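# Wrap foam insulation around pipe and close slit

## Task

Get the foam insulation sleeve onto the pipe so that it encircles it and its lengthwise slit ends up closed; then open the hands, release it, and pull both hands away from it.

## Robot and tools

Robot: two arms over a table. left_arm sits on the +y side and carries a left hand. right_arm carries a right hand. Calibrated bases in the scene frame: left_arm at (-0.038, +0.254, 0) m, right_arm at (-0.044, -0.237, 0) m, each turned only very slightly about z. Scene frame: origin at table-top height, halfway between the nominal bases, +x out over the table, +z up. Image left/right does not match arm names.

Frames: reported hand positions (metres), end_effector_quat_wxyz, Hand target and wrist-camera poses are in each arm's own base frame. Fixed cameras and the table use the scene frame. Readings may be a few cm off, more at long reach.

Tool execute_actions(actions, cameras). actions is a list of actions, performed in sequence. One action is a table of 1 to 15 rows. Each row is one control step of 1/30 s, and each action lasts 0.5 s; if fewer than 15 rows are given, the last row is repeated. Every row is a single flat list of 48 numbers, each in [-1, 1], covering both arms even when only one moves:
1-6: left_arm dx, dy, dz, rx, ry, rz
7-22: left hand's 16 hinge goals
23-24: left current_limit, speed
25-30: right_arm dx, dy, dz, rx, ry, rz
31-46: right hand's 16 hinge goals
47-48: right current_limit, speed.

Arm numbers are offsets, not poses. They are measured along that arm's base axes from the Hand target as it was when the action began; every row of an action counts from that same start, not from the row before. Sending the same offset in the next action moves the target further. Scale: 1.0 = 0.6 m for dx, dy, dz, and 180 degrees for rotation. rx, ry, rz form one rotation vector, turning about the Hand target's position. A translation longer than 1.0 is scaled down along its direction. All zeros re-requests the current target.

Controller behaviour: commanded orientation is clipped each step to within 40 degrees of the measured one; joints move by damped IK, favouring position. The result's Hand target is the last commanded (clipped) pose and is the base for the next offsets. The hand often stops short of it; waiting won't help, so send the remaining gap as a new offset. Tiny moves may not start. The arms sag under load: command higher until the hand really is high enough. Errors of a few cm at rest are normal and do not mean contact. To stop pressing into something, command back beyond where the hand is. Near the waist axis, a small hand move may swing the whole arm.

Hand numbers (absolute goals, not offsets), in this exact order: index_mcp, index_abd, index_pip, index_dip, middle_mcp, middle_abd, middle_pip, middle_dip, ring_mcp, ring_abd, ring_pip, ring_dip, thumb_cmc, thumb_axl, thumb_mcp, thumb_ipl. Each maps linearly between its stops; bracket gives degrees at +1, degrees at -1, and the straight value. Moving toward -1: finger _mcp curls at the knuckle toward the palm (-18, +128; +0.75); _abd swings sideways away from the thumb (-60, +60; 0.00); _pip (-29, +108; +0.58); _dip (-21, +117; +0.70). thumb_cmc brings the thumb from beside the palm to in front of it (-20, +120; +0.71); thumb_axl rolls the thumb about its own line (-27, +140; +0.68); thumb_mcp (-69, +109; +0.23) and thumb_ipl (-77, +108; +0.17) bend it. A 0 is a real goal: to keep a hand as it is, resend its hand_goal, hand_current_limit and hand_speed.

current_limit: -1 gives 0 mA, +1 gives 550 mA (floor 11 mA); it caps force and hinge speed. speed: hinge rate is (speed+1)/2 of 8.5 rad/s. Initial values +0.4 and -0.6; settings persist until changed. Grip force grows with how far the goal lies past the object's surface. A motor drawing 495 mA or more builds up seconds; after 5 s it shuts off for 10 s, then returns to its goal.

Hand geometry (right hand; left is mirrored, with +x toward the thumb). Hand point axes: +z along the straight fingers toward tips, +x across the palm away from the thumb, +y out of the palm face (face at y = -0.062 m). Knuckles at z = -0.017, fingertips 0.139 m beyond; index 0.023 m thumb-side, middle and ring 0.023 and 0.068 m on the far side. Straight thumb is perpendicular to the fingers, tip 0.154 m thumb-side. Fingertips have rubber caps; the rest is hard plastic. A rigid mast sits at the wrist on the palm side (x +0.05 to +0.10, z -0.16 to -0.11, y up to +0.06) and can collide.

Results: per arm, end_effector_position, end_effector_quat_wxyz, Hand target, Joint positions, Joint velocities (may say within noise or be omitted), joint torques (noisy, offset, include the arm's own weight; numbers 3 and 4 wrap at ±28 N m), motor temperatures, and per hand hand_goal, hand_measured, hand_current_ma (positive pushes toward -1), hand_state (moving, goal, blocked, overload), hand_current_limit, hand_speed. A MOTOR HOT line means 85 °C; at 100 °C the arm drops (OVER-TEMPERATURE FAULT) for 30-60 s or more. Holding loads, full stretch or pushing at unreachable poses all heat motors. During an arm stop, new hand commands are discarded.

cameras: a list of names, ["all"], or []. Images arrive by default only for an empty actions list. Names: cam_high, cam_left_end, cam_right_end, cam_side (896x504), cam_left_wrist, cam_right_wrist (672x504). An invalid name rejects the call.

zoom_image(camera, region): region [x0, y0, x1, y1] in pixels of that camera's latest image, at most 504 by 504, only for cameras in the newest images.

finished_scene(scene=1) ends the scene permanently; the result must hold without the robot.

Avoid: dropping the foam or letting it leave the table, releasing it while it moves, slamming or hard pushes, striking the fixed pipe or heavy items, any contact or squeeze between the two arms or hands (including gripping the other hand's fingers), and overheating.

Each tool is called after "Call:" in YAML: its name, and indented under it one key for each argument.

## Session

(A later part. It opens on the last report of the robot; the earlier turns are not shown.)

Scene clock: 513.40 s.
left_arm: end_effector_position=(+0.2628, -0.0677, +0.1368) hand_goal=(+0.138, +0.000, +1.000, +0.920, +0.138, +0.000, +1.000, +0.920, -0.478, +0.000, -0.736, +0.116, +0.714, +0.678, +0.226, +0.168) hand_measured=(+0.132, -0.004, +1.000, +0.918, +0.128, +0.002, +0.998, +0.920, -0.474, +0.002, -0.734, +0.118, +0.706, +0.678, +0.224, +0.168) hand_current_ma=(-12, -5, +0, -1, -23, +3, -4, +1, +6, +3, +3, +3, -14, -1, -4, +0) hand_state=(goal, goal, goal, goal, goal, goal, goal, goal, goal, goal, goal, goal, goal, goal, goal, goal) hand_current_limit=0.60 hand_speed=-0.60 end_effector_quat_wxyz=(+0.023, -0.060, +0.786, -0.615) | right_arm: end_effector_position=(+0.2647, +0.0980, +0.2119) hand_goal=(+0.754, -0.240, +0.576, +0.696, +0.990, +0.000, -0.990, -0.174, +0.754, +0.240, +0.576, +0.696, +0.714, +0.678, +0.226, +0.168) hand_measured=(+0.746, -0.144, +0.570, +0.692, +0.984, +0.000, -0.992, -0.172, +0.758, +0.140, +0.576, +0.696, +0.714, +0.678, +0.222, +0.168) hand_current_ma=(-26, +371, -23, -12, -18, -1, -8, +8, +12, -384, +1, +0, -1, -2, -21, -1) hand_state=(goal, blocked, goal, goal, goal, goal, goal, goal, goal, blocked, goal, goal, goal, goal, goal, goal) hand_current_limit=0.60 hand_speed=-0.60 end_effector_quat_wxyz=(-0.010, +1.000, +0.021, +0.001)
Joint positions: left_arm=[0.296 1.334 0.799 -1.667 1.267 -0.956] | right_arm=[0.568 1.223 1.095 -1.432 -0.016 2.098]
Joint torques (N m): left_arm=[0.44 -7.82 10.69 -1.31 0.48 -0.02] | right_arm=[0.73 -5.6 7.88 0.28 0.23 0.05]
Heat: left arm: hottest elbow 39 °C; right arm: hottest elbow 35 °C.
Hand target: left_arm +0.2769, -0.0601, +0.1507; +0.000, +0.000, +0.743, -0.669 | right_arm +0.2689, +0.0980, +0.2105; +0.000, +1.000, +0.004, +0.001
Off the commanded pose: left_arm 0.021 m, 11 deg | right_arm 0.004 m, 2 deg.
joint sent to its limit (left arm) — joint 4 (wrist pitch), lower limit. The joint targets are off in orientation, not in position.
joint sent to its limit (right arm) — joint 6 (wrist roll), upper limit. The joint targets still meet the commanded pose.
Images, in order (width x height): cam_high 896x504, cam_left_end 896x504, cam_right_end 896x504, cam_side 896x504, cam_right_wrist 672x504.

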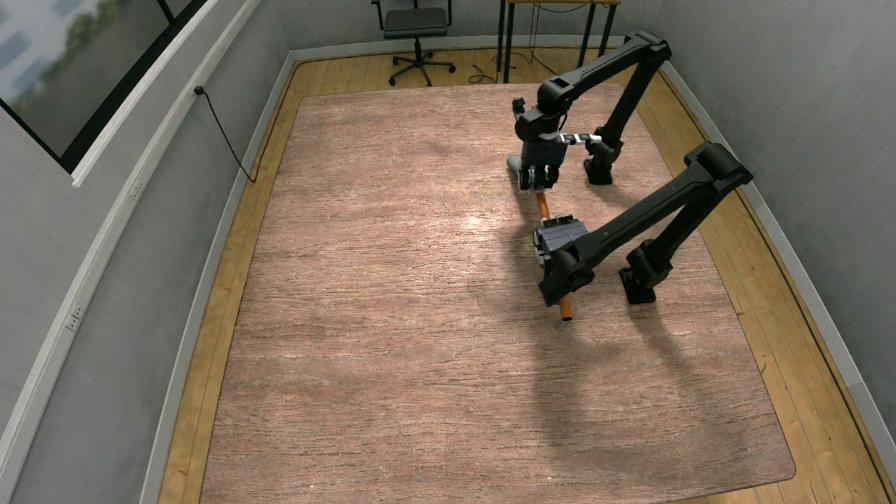

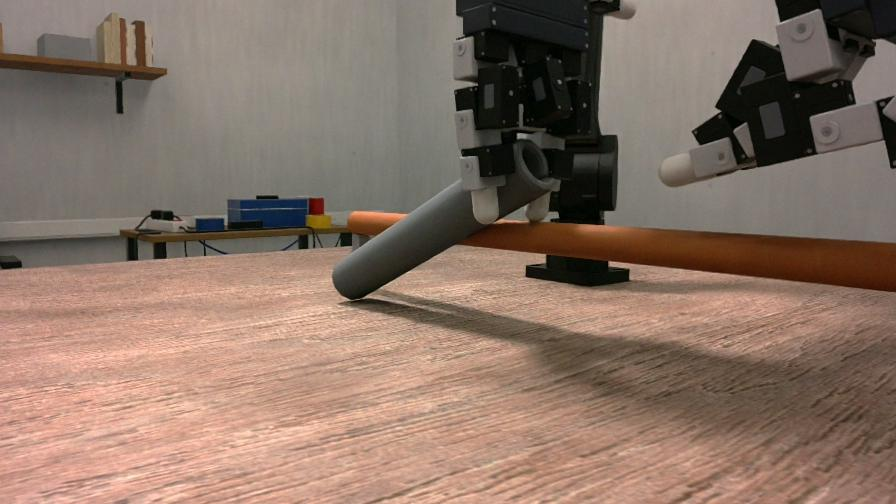

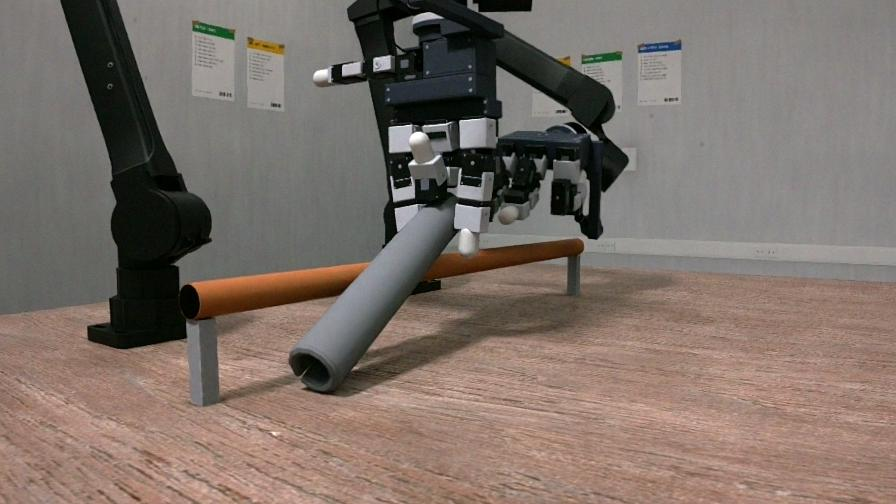

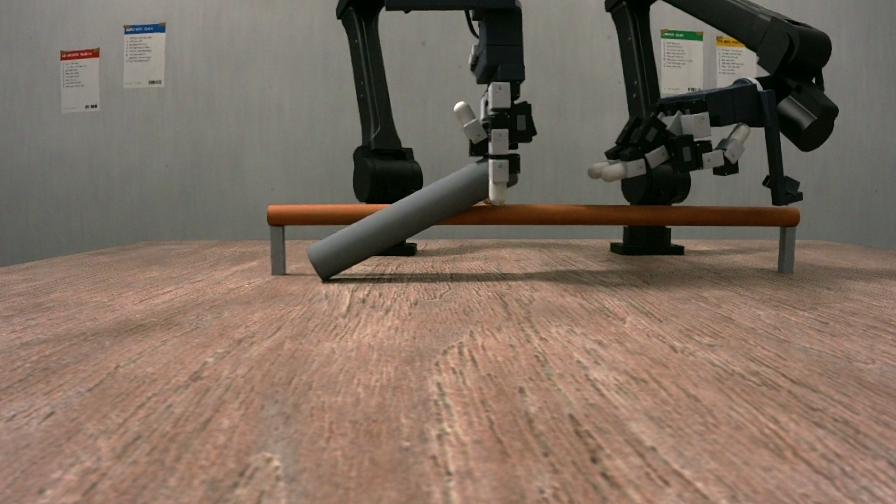

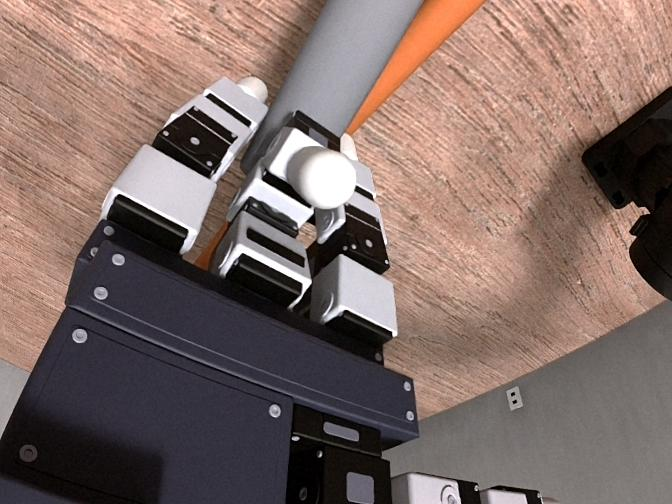

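Call:
execute_actions:
  actions:
    - [[0,0.05,0.03,0,0,0, 0.137,0,1.0,0.92, 0.137,0,1.0,0.92, -0.478,0,-0.736,0.116, 0.714,0.678,0.226,0.168, 0.6,-0.6, 0,0,0.03,0,0,0, 0.754,-0.24,0.576,0.696, 0.99,0,-0.99,-0.174, 0.754,0.24,0.576,0.696, 0.714,0.678,0.226,0.168, 0.6,-0.6],[0,0.05,0.03,0,0,0, 0.137,0,1.0,0.92, 0.137,0,1.0,0.92, -0.478,0,-0.736,0.116, 0.714,0.678,0.226,0.168, 0.6,-0.6, 0,0,0.06,0,0,0, 0.754,-0.24,0.576,0.696, 0.99,0,-0.99,-0.174, 0.754,0.24,0.576,0.696, 0.714,0.678,0.226,0.168, 0.6,-0.6]]
    - [[0,0,0,0,0,0, 0.137,0,1.0,0.92, 0.137,0,1.0,0.92, -0.478,0,-0.736,0.116, 0.714,0.678,0.226,0.168, 0.6,-0.6, 0.05,0,0.01,0,0,0, 0.754,-0.24,0.576,0.696, 0.99,0,-0.99,-0.174, 0.754,0.24,0.576,0.696, 0.714,0.678,0.226,0.168, 0.6,-0.6],[0,0,0,0,0,0, 0.137,0,1.0,0.92, 0.137,0,1.0,0.92, -0.478,0,-0.736,0.116, 0.714,0.678,0.226,0.168, 0.6,-0.6, 0.12,0,0.01,0,0,0, 0.754,-0.24,0.576,0.696, 0.99,0,-0.99,-0.174, 0.754,0.24,0.576,0.696, 0.714,0.678,0.226,0.168, 0.6,-0.6]]
  cameras: ["cam_side","cam_right_end","cam_high"]

Scene clock: 515.30 s.
left_arm: end_effector_position=(+0.2658, -0.0385, +0.1536) hand_goal=(+0.138, +0.000, +1.000, +0.920, +0.138, +0.000, +1.000, +0.920, -0.478, +0.000, -0.736, +0.116, +0.714, +0.678, +0.226, +0.168) hand_measured=(+0.132, -0.004, +1.000, +0.918, +0.128, +0.002, +0.998, +0.920, -0.474, +0.002, -0.734, +0.118, +0.706, +0.678, +0.224, +0.168) hand_current_ma=(-12, -5, +0, -1, -23, +3, -4, +1, +6, +3, +3, +3, -14, -1, -4, +0) hand_state=(goal, goal, goal, goal, goal, goal, goal, goal, goal, goal, goal, goal, goal, goal, goal, goal) hand_current_limit=0.60 hand_speed=-0.60 end_effector_quat_wxyz=(+0.052, -0.075, +0.805, -0.586) | right_arm: end_effector_position=(+0.3294, +0.0932, +0.2393) hand_goal=(+0.754, -0.240, +0.576, +0.696, +0.990, +0.000, -0.990, -0.174, +0.754, +0.240, +0.576, +0.696, +0.714, +0.678, +0.226, +0.168) hand_measured=(+0.756, -0.158, +0.576, +0.694, +0.984, +0.000, -0.992, -0.172, +0.756, +0.140, +0.578, +0.696, +0.714, +0.678, +0.222, +0.168) hand_current_ma=(+8, +308, +0, -5, -26, -1, -9, +8, +5, -384, +6, +0, -1, -2, -22, -1) hand_state=(goal, blocked, goal, goal, goal, goal, goal, goal, goal, blocked, goal, goal, goal, goal, goal, goal) hand_current_limit=0.60 hand_speed=-0.60 end_effector_quat_wxyz=(+0.008, +1.000, +0.000, -0.012)
Joint positions: left_arm=[0.373 1.268 0.833 -1.667 1.207 -1.014] | right_arm=[0.471 1.39 1.311 -1.519 0.003 2.041]
Joint torques (N m): left_arm=[0.91 -7.3 11.25 -1.2 0.51 -0.14] | right_arm=[1.08 -9.7 10.89 -0.05 -0.02 -0.12]
Heat: left arm: hottest elbow 39 °C; right arm: hottest elbow 35 °C.
Hand target: left_arm +0.2770, -0.0301, +0.1688; +0.000, +0.000, +0.743, -0.669 | right_arm +0.3409, +0.0980, +0.2523; +0.000, +1.000, +0.004, +0.001
Off the commanded pose: left_arm 0.021 m, 16 deg | right_arm 0.018 m, 2 deg.
joint sent to its limit (left arm) — joint 4 (wrist pitch), lower limit. The joint targets are off in orientation, not in position.
Images, in order (width x height): cam_high 896x504, cam_right_end 896x504, cam_side 896x504.

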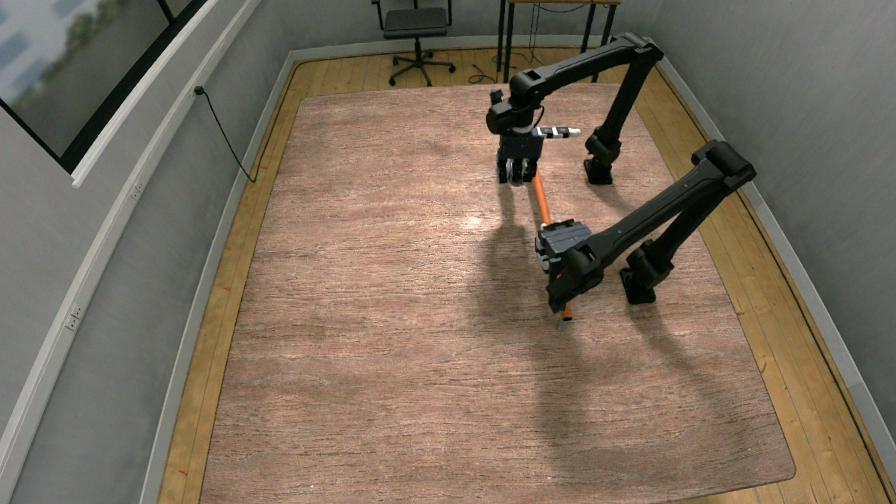

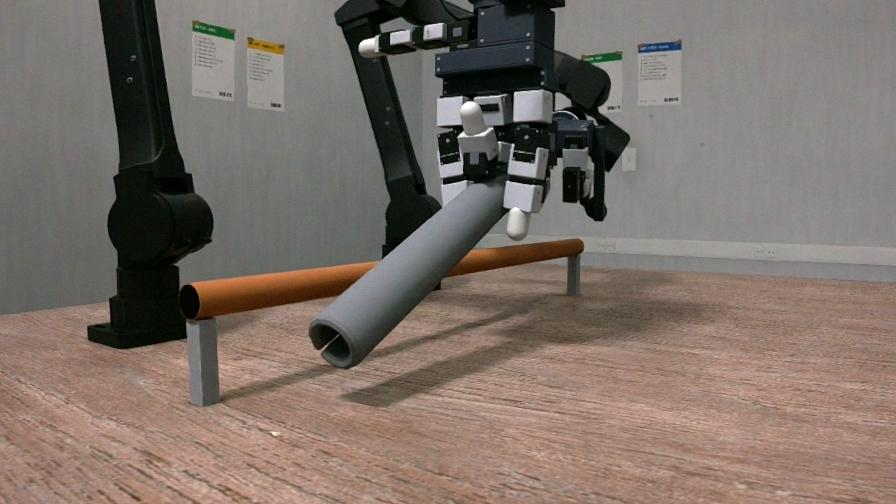

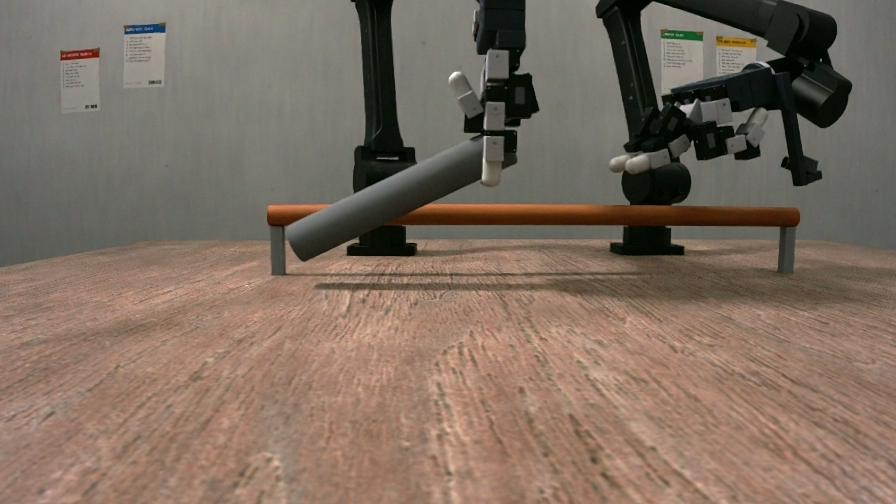

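Call:
execute_actions:
  actions:
    - [[0,0,0,0,0,0, 0.137,0,1.0,0.92, 0.137,0,1.0,0.92, -0.478,0,-0.736,0.116, 0.714,0.678,0.226,0.168, 0.6,-0.6, 0,0,-0.035,0,0,0, 0.754,-0.24,0.576,0.696, 0.99,0,-0.99,-0.174, 0.754,0.24,0.576,0.696, 0.714,0.678,0.226,0.168, 0.6,-0.6],[0,0,0,0,0,0, 0.137,0,1.0,0.92, 0.137,0,1.0,0.92, -0.478,0,-0.736,0.116, 0.714,0.678,0.226,0.168, 0.6,-0.6, 0,0,-0.07,0,0,0, 0.754,-0.24,0.576,0.696, 0.99,0,-0.99,-0.174, 0.754,0.24,0.576,0.696, 0.714,0.678,0.226,0.168, 0.6,-0.6]]
    - [[0,0,0,0,0,0, 0.137,0,1.0,0.92, 0.137,0,1.0,0.92, -0.478,0,-0.736,0.116, 0.714,0.678,0.226,0.168, 0.6,-0.6, 0,0,-0.035,0,0,0, 0.754,-0.24,0.576,0.696, 0.99,0,-0.99,-0.174, 0.754,0.24,0.576,0.696, 0.714,0.678,0.226,0.168, 0.6,-0.6],[0,0,0,0,0,0, 0.137,0,1.0,0.92, 0.137,0,1.0,0.92, -0.478,0,-0.736,0.116, 0.714,0.678,0.226,0.168, 0.6,-0.6, 0,0,-0.07,0,0,0, 0.754,-0.24,0.576,0.696, 0.99,0,-0.99,-0.174, 0.754,0.24,0.576,0.696, 0.714,0.678,0.226,0.168, 0.6,-0.6]]
    - [[0,0,0,0,0,0, 0.137,0,1.0,0.92, 0.137,0,1.0,0.92, -0.478,0,-0.736,0.116, 0.714,0.678,0.226,0.168, 0.6,-0.6, 0,0,-0.03,0,0,0, 0.754,-0.24,0.576,0.696, 0.99,0,-0.99,-0.174, 0.754,0.24,0.576,0.696, 0.714,0.678,0.226,0.168, 0.6,-0.6],[0,0,0,0,0,0, 0.137,0,1.0,0.92, 0.137,0,1.0,0.92, -0.478,0,-0.736,0.116, 0.714,0.678,0.226,0.168, 0.6,-0.6, 0,0,-0.06,0,0,0, 0.754,-0.24,0.576,0.696, 0.99,0,-0.99,-0.174, 0.754,0.24,0.576,0.696, 0.714,0.678,0.226,0.168, 0.6,-0.6]]
  cameras: ["cam_side","cam_right_end","cam_left_end","cam_high"]

Scene clock: 517.33 s.
left_arm: end_effector_position=(+0.2658, -0.0385, +0.1536) hand_goal=(+0.138, +0.000, +1.000, +0.920, +0.138, +0.000, +1.000, +0.920, -0.478, +0.000, -0.736, +0.116, +0.714, +0.678, +0.226, +0.168) hand_measured=(+0.132, -0.004, +1.000, +0.918, +0.128, +0.002, +0.998, +0.920, -0.474, +0.002, -0.734, +0.118, +0.706, +0.678, +0.224, +0.168) hand_current_ma=(-12, -5, +0, -1, -23, +3, -4, +1, +6, +3, +3, +3, -14, -1, -4, +0) hand_state=(goal, goal, goal, goal, goal, goal, goal, goal, goal, goal, goal, goal, goal, goal, goal, goal) hand_current_limit=0.60 hand_speed=-0.60 end_effector_quat_wxyz=(+0.052, -0.075, +0.805, -0.586) | right_arm: end_effector_position=(+0.3366, +0.0968, +0.1359) hand_goal=(+0.754, -0.240, +0.576, +0.696, +0.990, +0.000, -0.990, -0.174, +0.754, +0.240, +0.576, +0.696, +0.714, +0.678, +0.226, +0.168) hand_measured=(+0.754, -0.162, +0.576, +0.694, +0.986, +0.000, -0.990, -0.172, +0.752, +0.144, +0.576, +0.696, +0.714, +0.678, +0.222, +0.168) hand_current_ma=(+1, +297, +0, -5, -14, -1, -1, +8, -9, -372, -2, +0, -1, -2, -22, -1) hand_state=(goal, blocked, goal, goal, goal, goal, goal, goal, goal, blocked, goal, goal, goal, goal, goal, goal) hand_current_limit=0.60 hand_speed=-0.60 end_effector_quat_wxyz=(+0.001, +1.000, +0.001, +0.000)
Joint positions: left_arm=[0.373 1.268 0.833 -1.667 1.207 -1.014] | right_arm=[0.471 1.451 1.1 -1.221 0.003 2.04]
Joint torques (N m): left_arm=[0.79 -7.41 11.26 -1.17 0.49 -0.12] | right_arm=[0.97 -9.7 6.83 0.58 -0.03 -0.11]
Heat: left arm: hottest elbow 39 °C; right arm: hottest elbow 35 °C.
Hand target: left_arm +0.2770, -0.0301, +0.1688; +0.000, +0.000, +0.743, -0.669 | right_arm +0.3409, +0.0980, +0.1324; +0.000, +1.000, +0.004, +0.001
Off the commanded pose: left_arm 0.021 m, 16 deg | right_arm 0.006 m, 0 deg.
joint sent to its limit (left arm) — joint 4 (wrist pitch), lower limit. The joint targets are off in orientation, not in position.
Images, in order (width x height): cam_high 896x504, cam_left_end 896x504, cam_right_end 896x504, cam_side 896x504.

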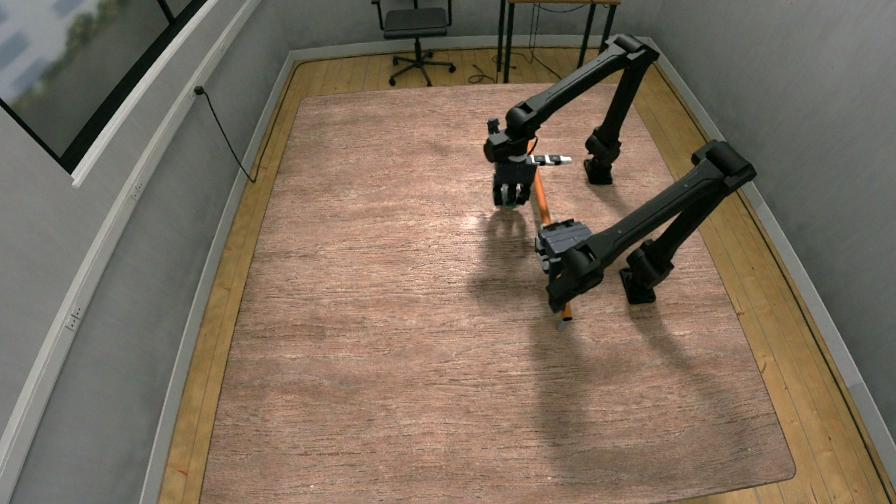

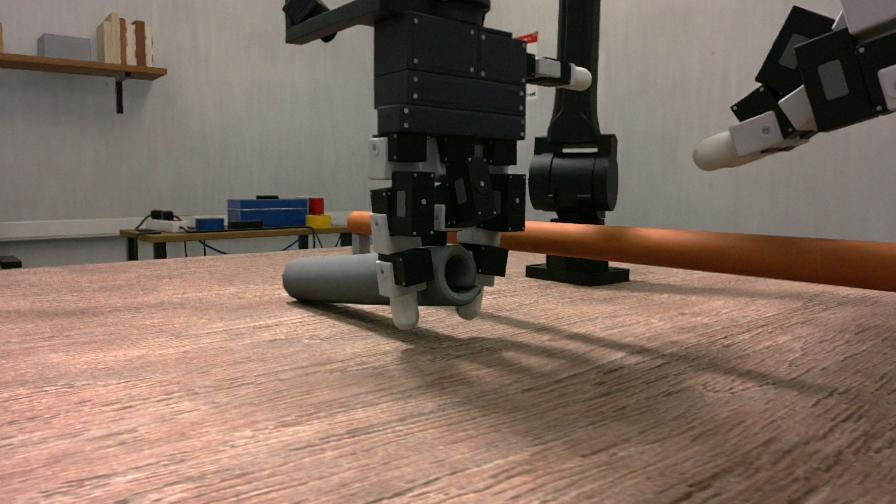

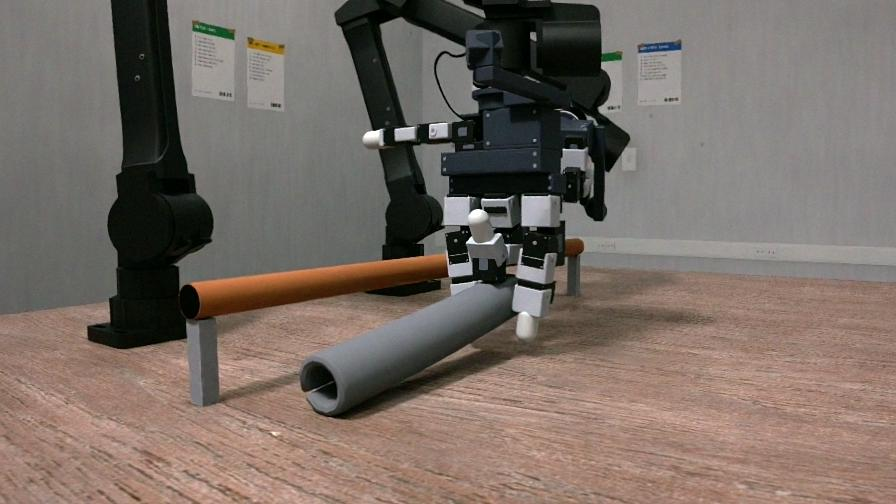

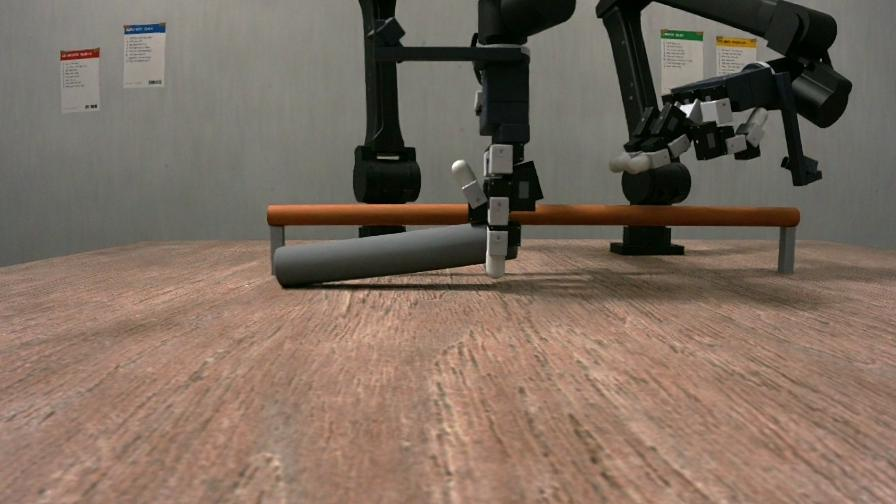

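Call:
zoom_image:
  camera: "cam_right_end"
  region: [280, 330, 380, 430]

Call:
zoom_image:
  camera: "cam_left_end"
  region: [360, 220, 520, 340]

Call:
zoom_image:
  camera: "cam_side"
  region: [250, 170, 570, 300]

Scaled by 5.040 from the camera's 896x504 image, which has a finer 1280x720 frame.

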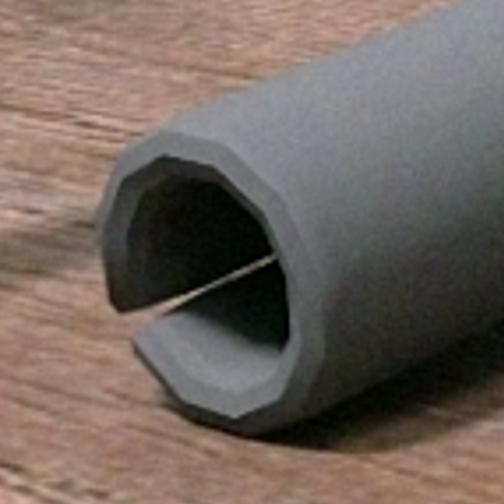

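Scaled by 3.150 from the camera's 896x504 image, which has a finer 1280x720 frame.

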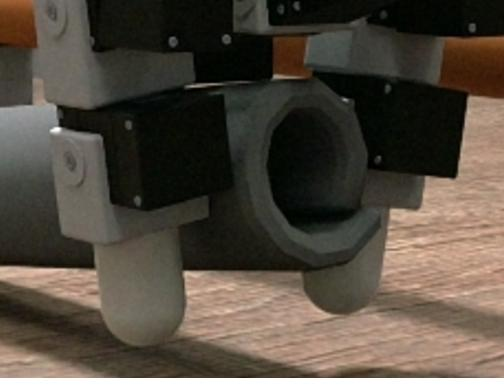

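Scaled by 1.575 from the camera's 896x504 image, which has a finer 1280x720 frame.

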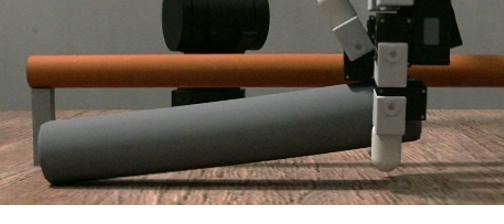

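Call:
execute_actions:
  actions:
    - [[0,0,0,0,0,0, 0.137,0,1.0,0.92, 0.137,0,1.0,0.92, -0.478,0,-0.736,0.116, 0.714,0.678,0.226,0.168, 0.6,-0.6, 0,0,0.04,0,0,0, 0.754,-0.24,0.576,0.696, 0.99,0,-0.99,-0.174, 0.754,0.24,0.576,0.696, 0.714,0.678,0.226,0.168, 0.6,-0.6]]
    - [[0,0,0,0,0,0, 0.137,0,1.0,0.92, 0.137,0,1.0,0.92, -0.478,0,-0.736,0.116, 0.714,0.678,0.226,0.168, 0.6,-0.6, 0.025,0,0,0,0,0.018, 0.754,-0.24,0.576,0.696, 0.99,0,-0.99,-0.174, 0.754,0.24,0.576,0.696, 0.714,0.678,0.226,0.168, 0.6,-0.6],[0,0,0,0,0,0, 0.137,0,1.0,0.92, 0.137,0,1.0,0.92, -0.478,0,-0.736,0.116, 0.714,0.678,0.226,0.168, 0.6,-0.6, 0.045,0,0,0,0,0.036, 0.754,-0.24,0.576,0.696, 0.99,0,-0.99,-0.174, 0.754,0.24,0.576,0.696, 0.714,0.678,0.226,0.168, 0.6,-0.6]]
  cameras: ["cam_side","cam_right_end"]

Scene clock: 521.03 s.
left_arm: end_effector_position=(+0.2658, -0.0385, +0.1536) hand_goal=(+0.138, +0.000, +1.000, +0.920, +0.138, +0.000, +1.000, +0.920, -0.478, +0.000, -0.736, +0.116, +0.714, +0.678, +0.226, +0.168) hand_measured=(+0.132, -0.004, +1.000, +0.918, +0.128, +0.002, +0.998, +0.920, -0.474, +0.002, -0.734, +0.118, +0.706, +0.678, +0.224, +0.168) hand_current_ma=(-12, -5, +0, -1, -23, +3, -4, +1, +6, +3, +3, +3, -14, -1, -4, +0) hand_state=(goal, goal, goal, goal, goal, goal, goal, goal, goal, goal, goal, goal, goal, goal, goal, goal) hand_current_limit=0.60 hand_speed=-0.60 end_effector_quat_wxyz=(+0.052, -0.075, +0.805, -0.586) | right_arm: end_effector_position=(+0.3539, +0.0947, +0.1479) hand_goal=(+0.754, -0.240, +0.576, +0.696, +0.990, +0.000, -0.990, -0.174, +0.754, +0.240, +0.576, +0.696, +0.714, +0.678, +0.226, +0.168) hand_measured=(+0.754, -0.162, +0.576, +0.694, +0.986, +0.000, -0.990, -0.172, +0.752, +0.144, +0.576, +0.696, +0.714, +0.678, +0.222, +0.168) hand_current_ma=(+0, +296, +0, -5, -14, -1, -1, +8, -8, -371, -2, +0, -1, -2, -22, -1) hand_state=(goal, blocked, goal, goal, goal, goal, goal, goal, goal, blocked, goal, goal, goal, goal, goal, goal) hand_current_limit=0.60 hand_speed=-0.60 end_effector_quat_wxyz=(+0.004, +0.998, +0.060, -0.006)
Joint positions: left_arm=[0.373 1.268 0.833 -1.667 1.207 -1.014] | right_arm=[0.463 1.466 1.147 -1.266 0.003 1.914]
Joint torques (N m): left_arm=[0.79 -7.59 11.26 -1.16 0.51 -0.12] | right_arm=[0.26 -9.58 10.18 -0.1 -0.02 -0.1]
Heat: left arm: hottest elbow 39 °C; right arm: hottest elbow 35 °C.
Hand target: left_arm +0.2770, -0.0301, +0.1688; +0.000, +0.000, +0.743, -0.669 | right_arm +0.3679, +0.0980, +0.1564; +0.000, +0.998, +0.061, +0.001
Off the commanded pose: left_arm 0.021 m, 16 deg | right_arm 0.017 m, 1 deg.
joint sent to its limit (left arm) — joint 4 (wrist pitch), lower limit. The joint targets are off in orientation, not in position.
Images, in order (width x height): cam_right_end 896x504, cam_side 896x504.

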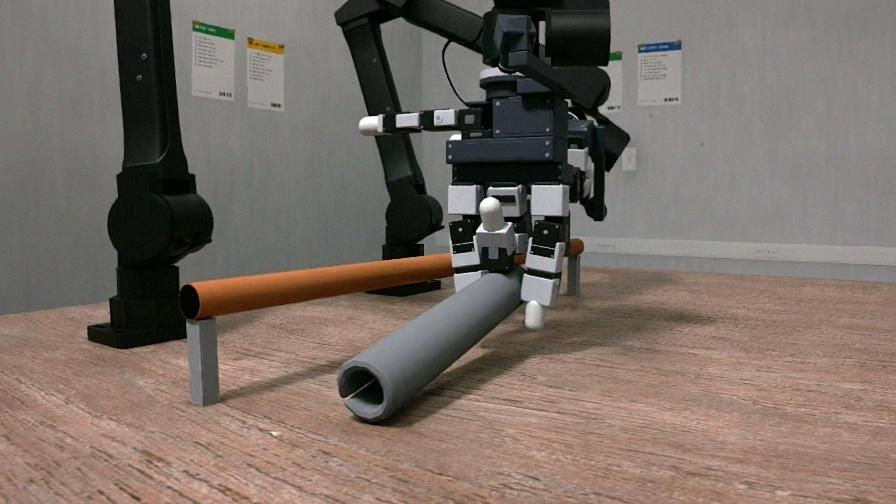

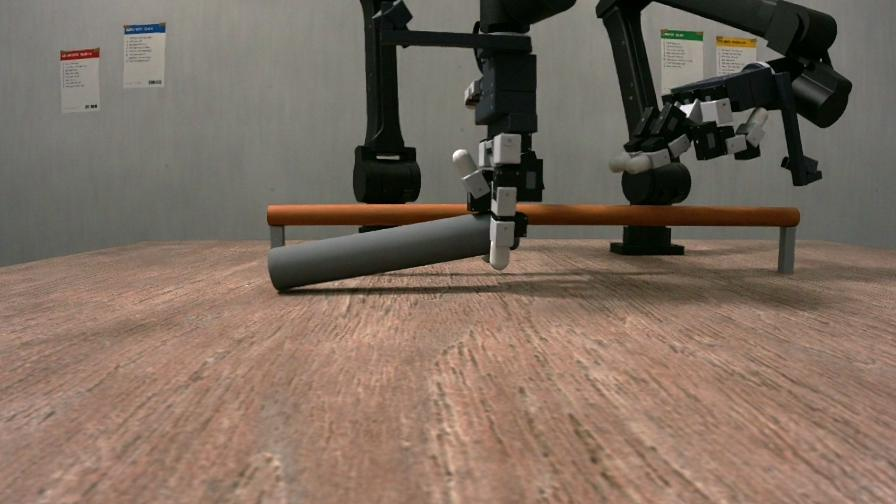

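Call:
execute_actions:
  actions:
    - [[0,0,0,0,0,0, 0.137,0,1.0,0.92, 0.137,0,1.0,0.92, -0.478,0,-0.736,0.116, 0.714,0.678,0.226,0.168, 0.6,-0.6, 0,0,-0.04,0,0,0, 0.754,-0.24,0.576,0.696, 0.99,0,-0.99,-0.174, 0.754,0.24,0.576,0.696, 0.714,0.678,0.226,0.168, 0.6,-0.6]]
    - [[0,0,0,0,0,0, 0.137,0,1.0,0.92, 0.137,0,1.0,0.92, -0.478,0,-0.736,0.116, 0.714,0.678,0.226,0.168, 0.6,-0.6, 0,0,0,0,0,0, 0.754,-0.09,0.576,0.696, 0.99,0,-0.99,-0.174, 0.754,0.07,0.576,0.696, 0.714,0.678,0.226,0.168, 0.3,-0.7]]
  cameras: ["cam_side","cam_right_end","cam_left_end"]

Call:
zoom_image:
  camera: "cam_right_end"
  region: [320, 340, 420, 440]

Call:
zoom_image:
  camera: "cam_left_end"
  region: [360, 220, 520, 340]

Call:
zoom_image:
  camera: "cam_side"
  region: [250, 170, 570, 300]

Scene clock: 582.57 s.
left_arm: end_effector_position=(+0.2658, -0.0385, +0.1536) hand_goal=(+0.138, +0.000, +1.000, +0.920, +0.138, +0.000, +1.000, +0.920, -0.478, +0.000, -0.736, +0.116, +0.714, +0.678, +0.226, +0.168) hand_measured=(+0.132, -0.004, +1.000, +0.918, +0.128, +0.002, +0.998, +0.920, -0.474, +0.002, -0.734, +0.118, +0.706, +0.678, +0.224, +0.168) hand_current_ma=(-12, -5, +0, -1, -23, +3, -4, +1, +6, +3, +3, +3, -14, -1, -4, +0) hand_state=(goal, goal, goal, goal, goal, goal, goal, goal, goal, goal, goal, goal, goal, goal, goal, goal) hand_current_limit=0.60 hand_speed=-0.60 end_effector_quat_wxyz=(+0.052, -0.075, +0.805, -0.586) | right_arm: end_effector_position=(+0.3637, +0.0996, +0.1381) hand_goal=(+0.754, -0.090, +0.576, +0.696, +0.990, +0.000, -0.990, -0.174, +0.754, +0.070, +0.576, +0.696, +0.714, +0.678, +0.226, +0.168) hand_measured=(+0.754, -0.088, +0.576, +0.694, +0.986, +0.000, -0.990, -0.172, +0.752, +0.070, +0.576, +0.696, +0.714, +0.678, +0.222, +0.168) hand_current_ma=(+0, +3, +0, -5, -14, -1, -1, +8, -9, +1, -2, +0, -1, -2, -22, -1) hand_state=(goal, goal, goal, goal, goal, goal, goal, goal, goal, goal, goal, goal, goal, goal, goal, goal) hand_current_limit=0.30 hand_speed=-0.70 end_effector_quat_wxyz=(+0.000, +0.998, +0.061, +0.003)
Joint positions: left_arm=[0.373 1.268 0.833 -1.667 1.207 -1.014] | right_arm=[0.463 1.488 1.147 -1.224 0.003 1.913]
Joint torques (N m): left_arm=[0.67 -7.47 11.26 -1.2 0.5 -0.12] | right_arm=[0.62 -10.11 6.8 0.77 -0.03 -0.1]
Motor temperatures (°C): left_arm=[26 33 40 27 25 24] | right_arm=[30 33 39 22 23 21]
Heat: left arm: hottest elbow 40 °C; right arm: hottest elbow 39 °C.
Hand target: left_arm +0.2770, -0.0301, +0.1688; +0.000, +0.000, +0.743, -0.669 | right_arm +0.3679, +0.0981, +0.1323; +0.000, +0.998, +0.061, +0.001
Off the commanded pose: left_arm 0.021 m, 16 deg | right_arm 0.007 m, 0 deg.
joint sent to its limit (left arm) — joint 4 (wrist pitch), lower limit. The joint targets are off in orientation, not in position.
Images, in order (width x height): cam_left_end 896x504, cam_right_end 896x504, cam_side 896x504.

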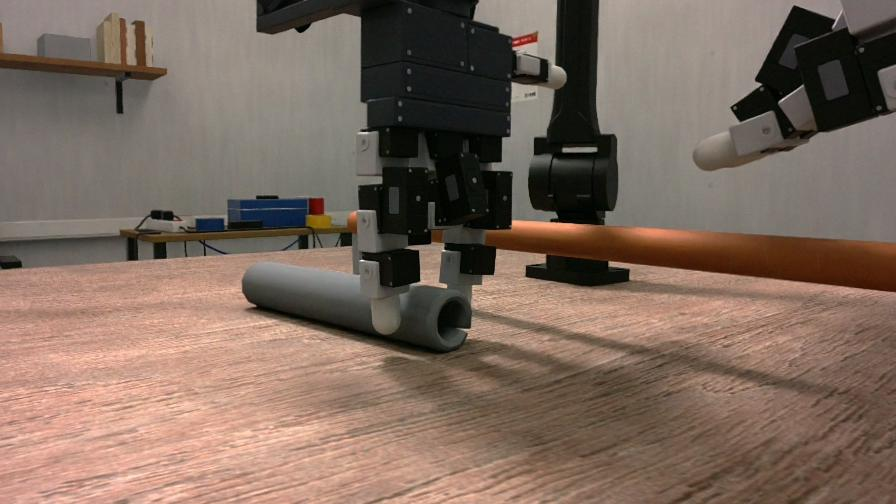

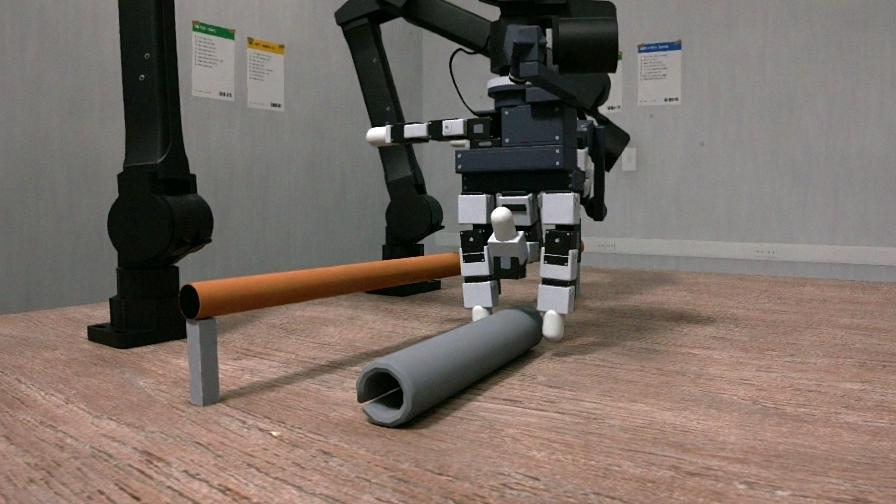

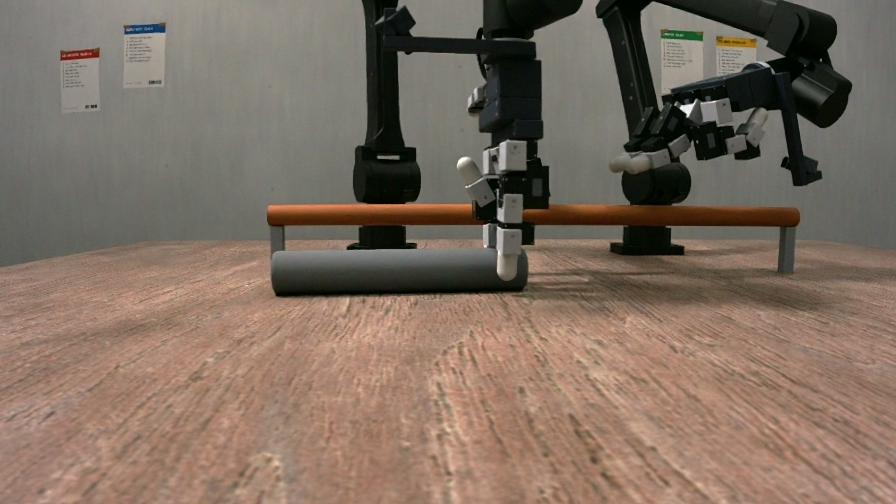

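Scaled by 5.040 from the camera's 896x504 image, which has a finer 1280x720 frame.

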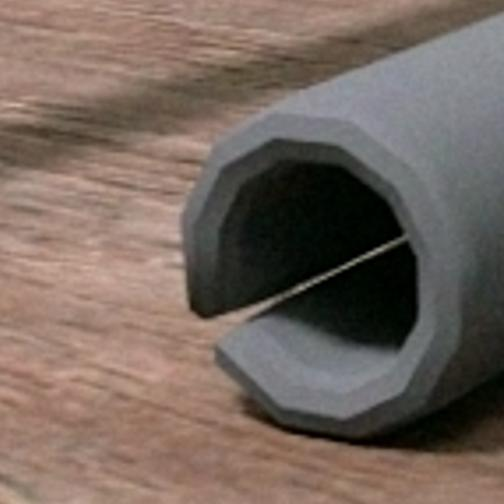

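Scaled by 3.150 from the camera's 896x504 image, which has a finer 1280x720 frame.

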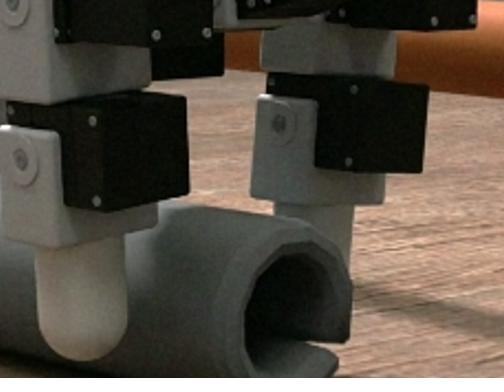

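Scaled by 1.575 from the camera's 896x504 image, which has a finer 1280x720 frame.

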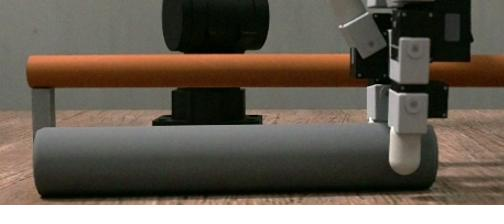

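Call:
execute_actions:
  actions:
    - [[0,0,0,0,0,0, 0.137,0,1.0,0.92, 0.137,0,1.0,0.92, -0.478,0,-0.736,0.116, 0.714,0.678,0.226,0.168, 0.6,-0.6, 0,0,-0.012,0,0,0, 0.754,-0.09,0.576,0.696, 0.99,0,-0.99,-0.174, 0.754,0.07,0.576,0.696, 0.714,0.678,0.226,0.168, 0.3,-0.7]]
    - [[0,0,0,0,0,0, 0.137,0,1.0,0.92, 0.137,0,1.0,0.92, -0.478,0,-0.736,0.116, 0.714,0.678,0.226,0.168, 0.6,-0.6, -0.025,0,0,0,0,0, 0.754,-0.09,0.576,0.696, 0.99,0,-0.99,-0.174, 0.754,0.07,0.576,0.696, 0.714,0.678,0.226,0.168, 0.3,-0.7],[0,0,0,0,0,0, 0.137,0,1.0,0.92, 0.137,0,1.0,0.92, -0.478,0,-0.736,0.116, 0.714,0.678,0.226,0.168, 0.6,-0.6, -0.051,0,0,0,0,0, 0.754,-0.09,0.576,0.696, 0.99,0,-0.99,-0.174, 0.754,0.07,0.576,0.696, 0.714,0.678,0.226,0.168, 0.3,-0.7]]
  cameras: ["cam_side","cam_right_end","cam_left_end"]

Call:
zoom_image:
  camera: "cam_right_end"
  region: [300, 340, 400, 440]

Call:
zoom_image:
  camera: "cam_left_end"
  region: [360, 240, 520, 360]

Scene clock: 584.10 s.
left_arm: end_effector_position=(+0.2658, -0.0385, +0.1536) hand_goal=(+0.138, +0.000, +1.000, +0.920, +0.138, +0.000, +1.000, +0.920, -0.478, +0.000, -0.736, +0.116, +0.714, +0.678, +0.226, +0.168) hand_measured=(+0.132, -0.004, +1.000, +0.918, +0.128, +0.002, +0.998, +0.920, -0.474, +0.002, -0.734, +0.118, +0.706, +0.678, +0.224, +0.168) hand_current_ma=(-12, -5, +0, -1, -23, +3, -4, +1, +6, +3, +3, +3, -14, -1, -4, +0) hand_state=(goal, goal, goal, goal, goal, goal, goal, goal, goal, goal, goal, goal, goal, goal, goal, goal) hand_current_limit=0.60 hand_speed=-0.60 end_effector_quat_wxyz=(+0.052, -0.075, +0.805, -0.586) | right_arm: end_effector_position=(+0.3393, +0.0948, +0.1230) hand_goal=(+0.754, -0.090, +0.576, +0.696, +0.990, +0.000, -0.990, -0.174, +0.754, +0.070, +0.576, +0.696, +0.714, +0.678, +0.226, +0.168) hand_measured=(+0.754, -0.092, +0.578, +0.696, +0.986, +0.000, -0.990, -0.172, +0.752, +0.062, +0.576, +0.696, +0.714, +0.678, +0.220, +0.168) hand_current_ma=(+3, -5, +8, +0, -11, -1, +1, +8, -5, -25, +1, +1, -1, -2, -23, -1) hand_state=(goal, goal, goal, goal, goal, goal, goal, goal, goal, goal, goal, goal, goal, goal, goal, goal) hand_current_limit=0.30 hand_speed=-0.70 end_effector_quat_wxyz=(+0.003, +0.998, +0.062, -0.004)
Joint positions: left_arm=[0.373 1.268 0.833 -1.667 1.207 -1.014] | right_arm=[0.48 1.453 1.064 -1.193 0.003 1.927]
Joint torques (N m): left_arm=[0.91 -7.36 11.28 -1.2 0.51 -0.14] | right_arm=[1.73 -11.11 6.19 0.46 -0.03 0.1]
Heat: left arm: hottest elbow 40 °C; right arm: hottest elbow 39 °C.
Hand target: left_arm +0.2770, -0.0301, +0.1688; +0.000, +0.000, +0.743, -0.669 | right_arm +0.3373, +0.0980, +0.1252; +0.000, +0.998, +0.061, +0.001
Off the commanded pose: left_arm 0.021 m, 16 deg | right_arm 0.004 m, 1 deg.
joint sent to its limit (left arm) — joint 4 (wrist pitch), lower limit. The joint targets are off in orientation, not in position.
Images, in order (width x height): cam_left_end 896x504, cam_right_end 896x504, cam_side 896x504.

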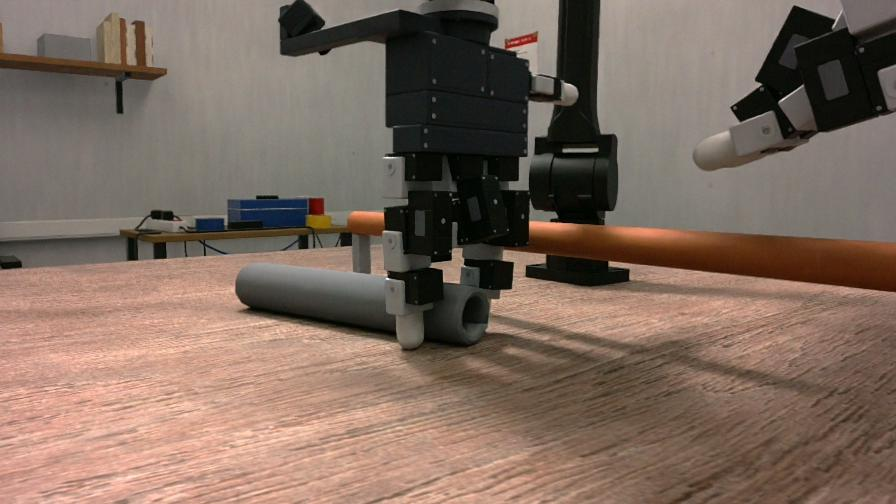

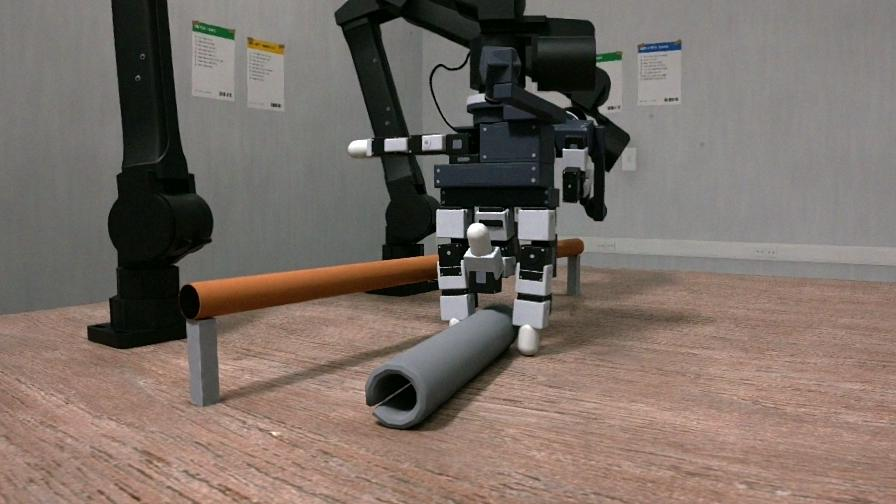

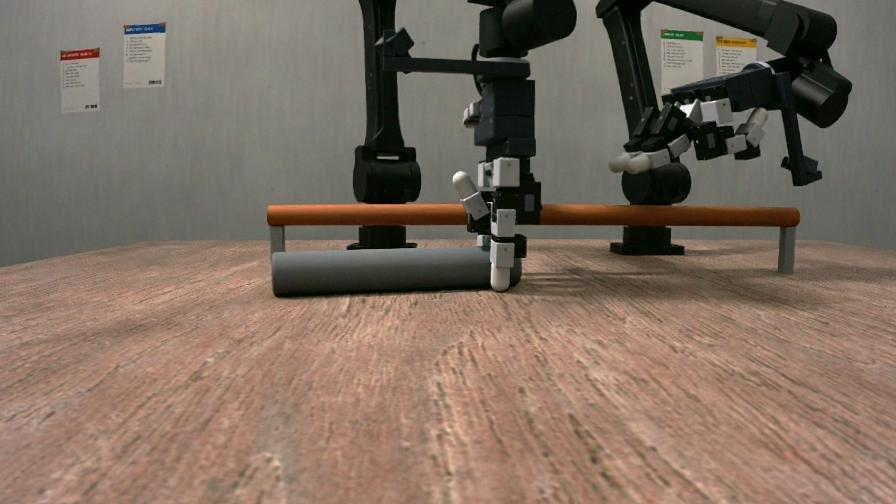

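Scaled by 5.040 from the camera's 896x504 image, which has a finer 1280x720 frame.

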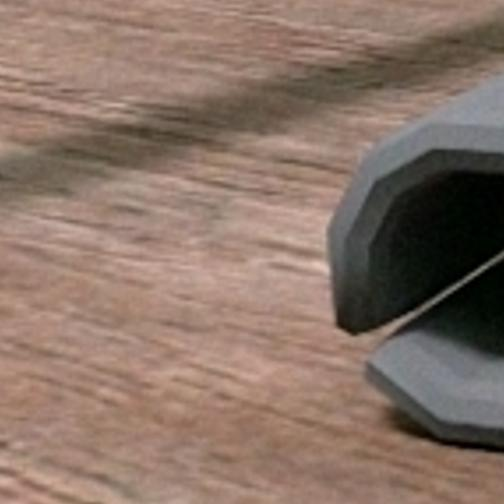

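Scaled by 3.150 from the camera's 896x504 image, which has a finer 1280x720 frame.

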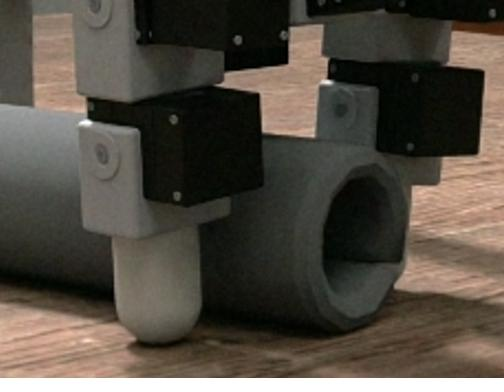

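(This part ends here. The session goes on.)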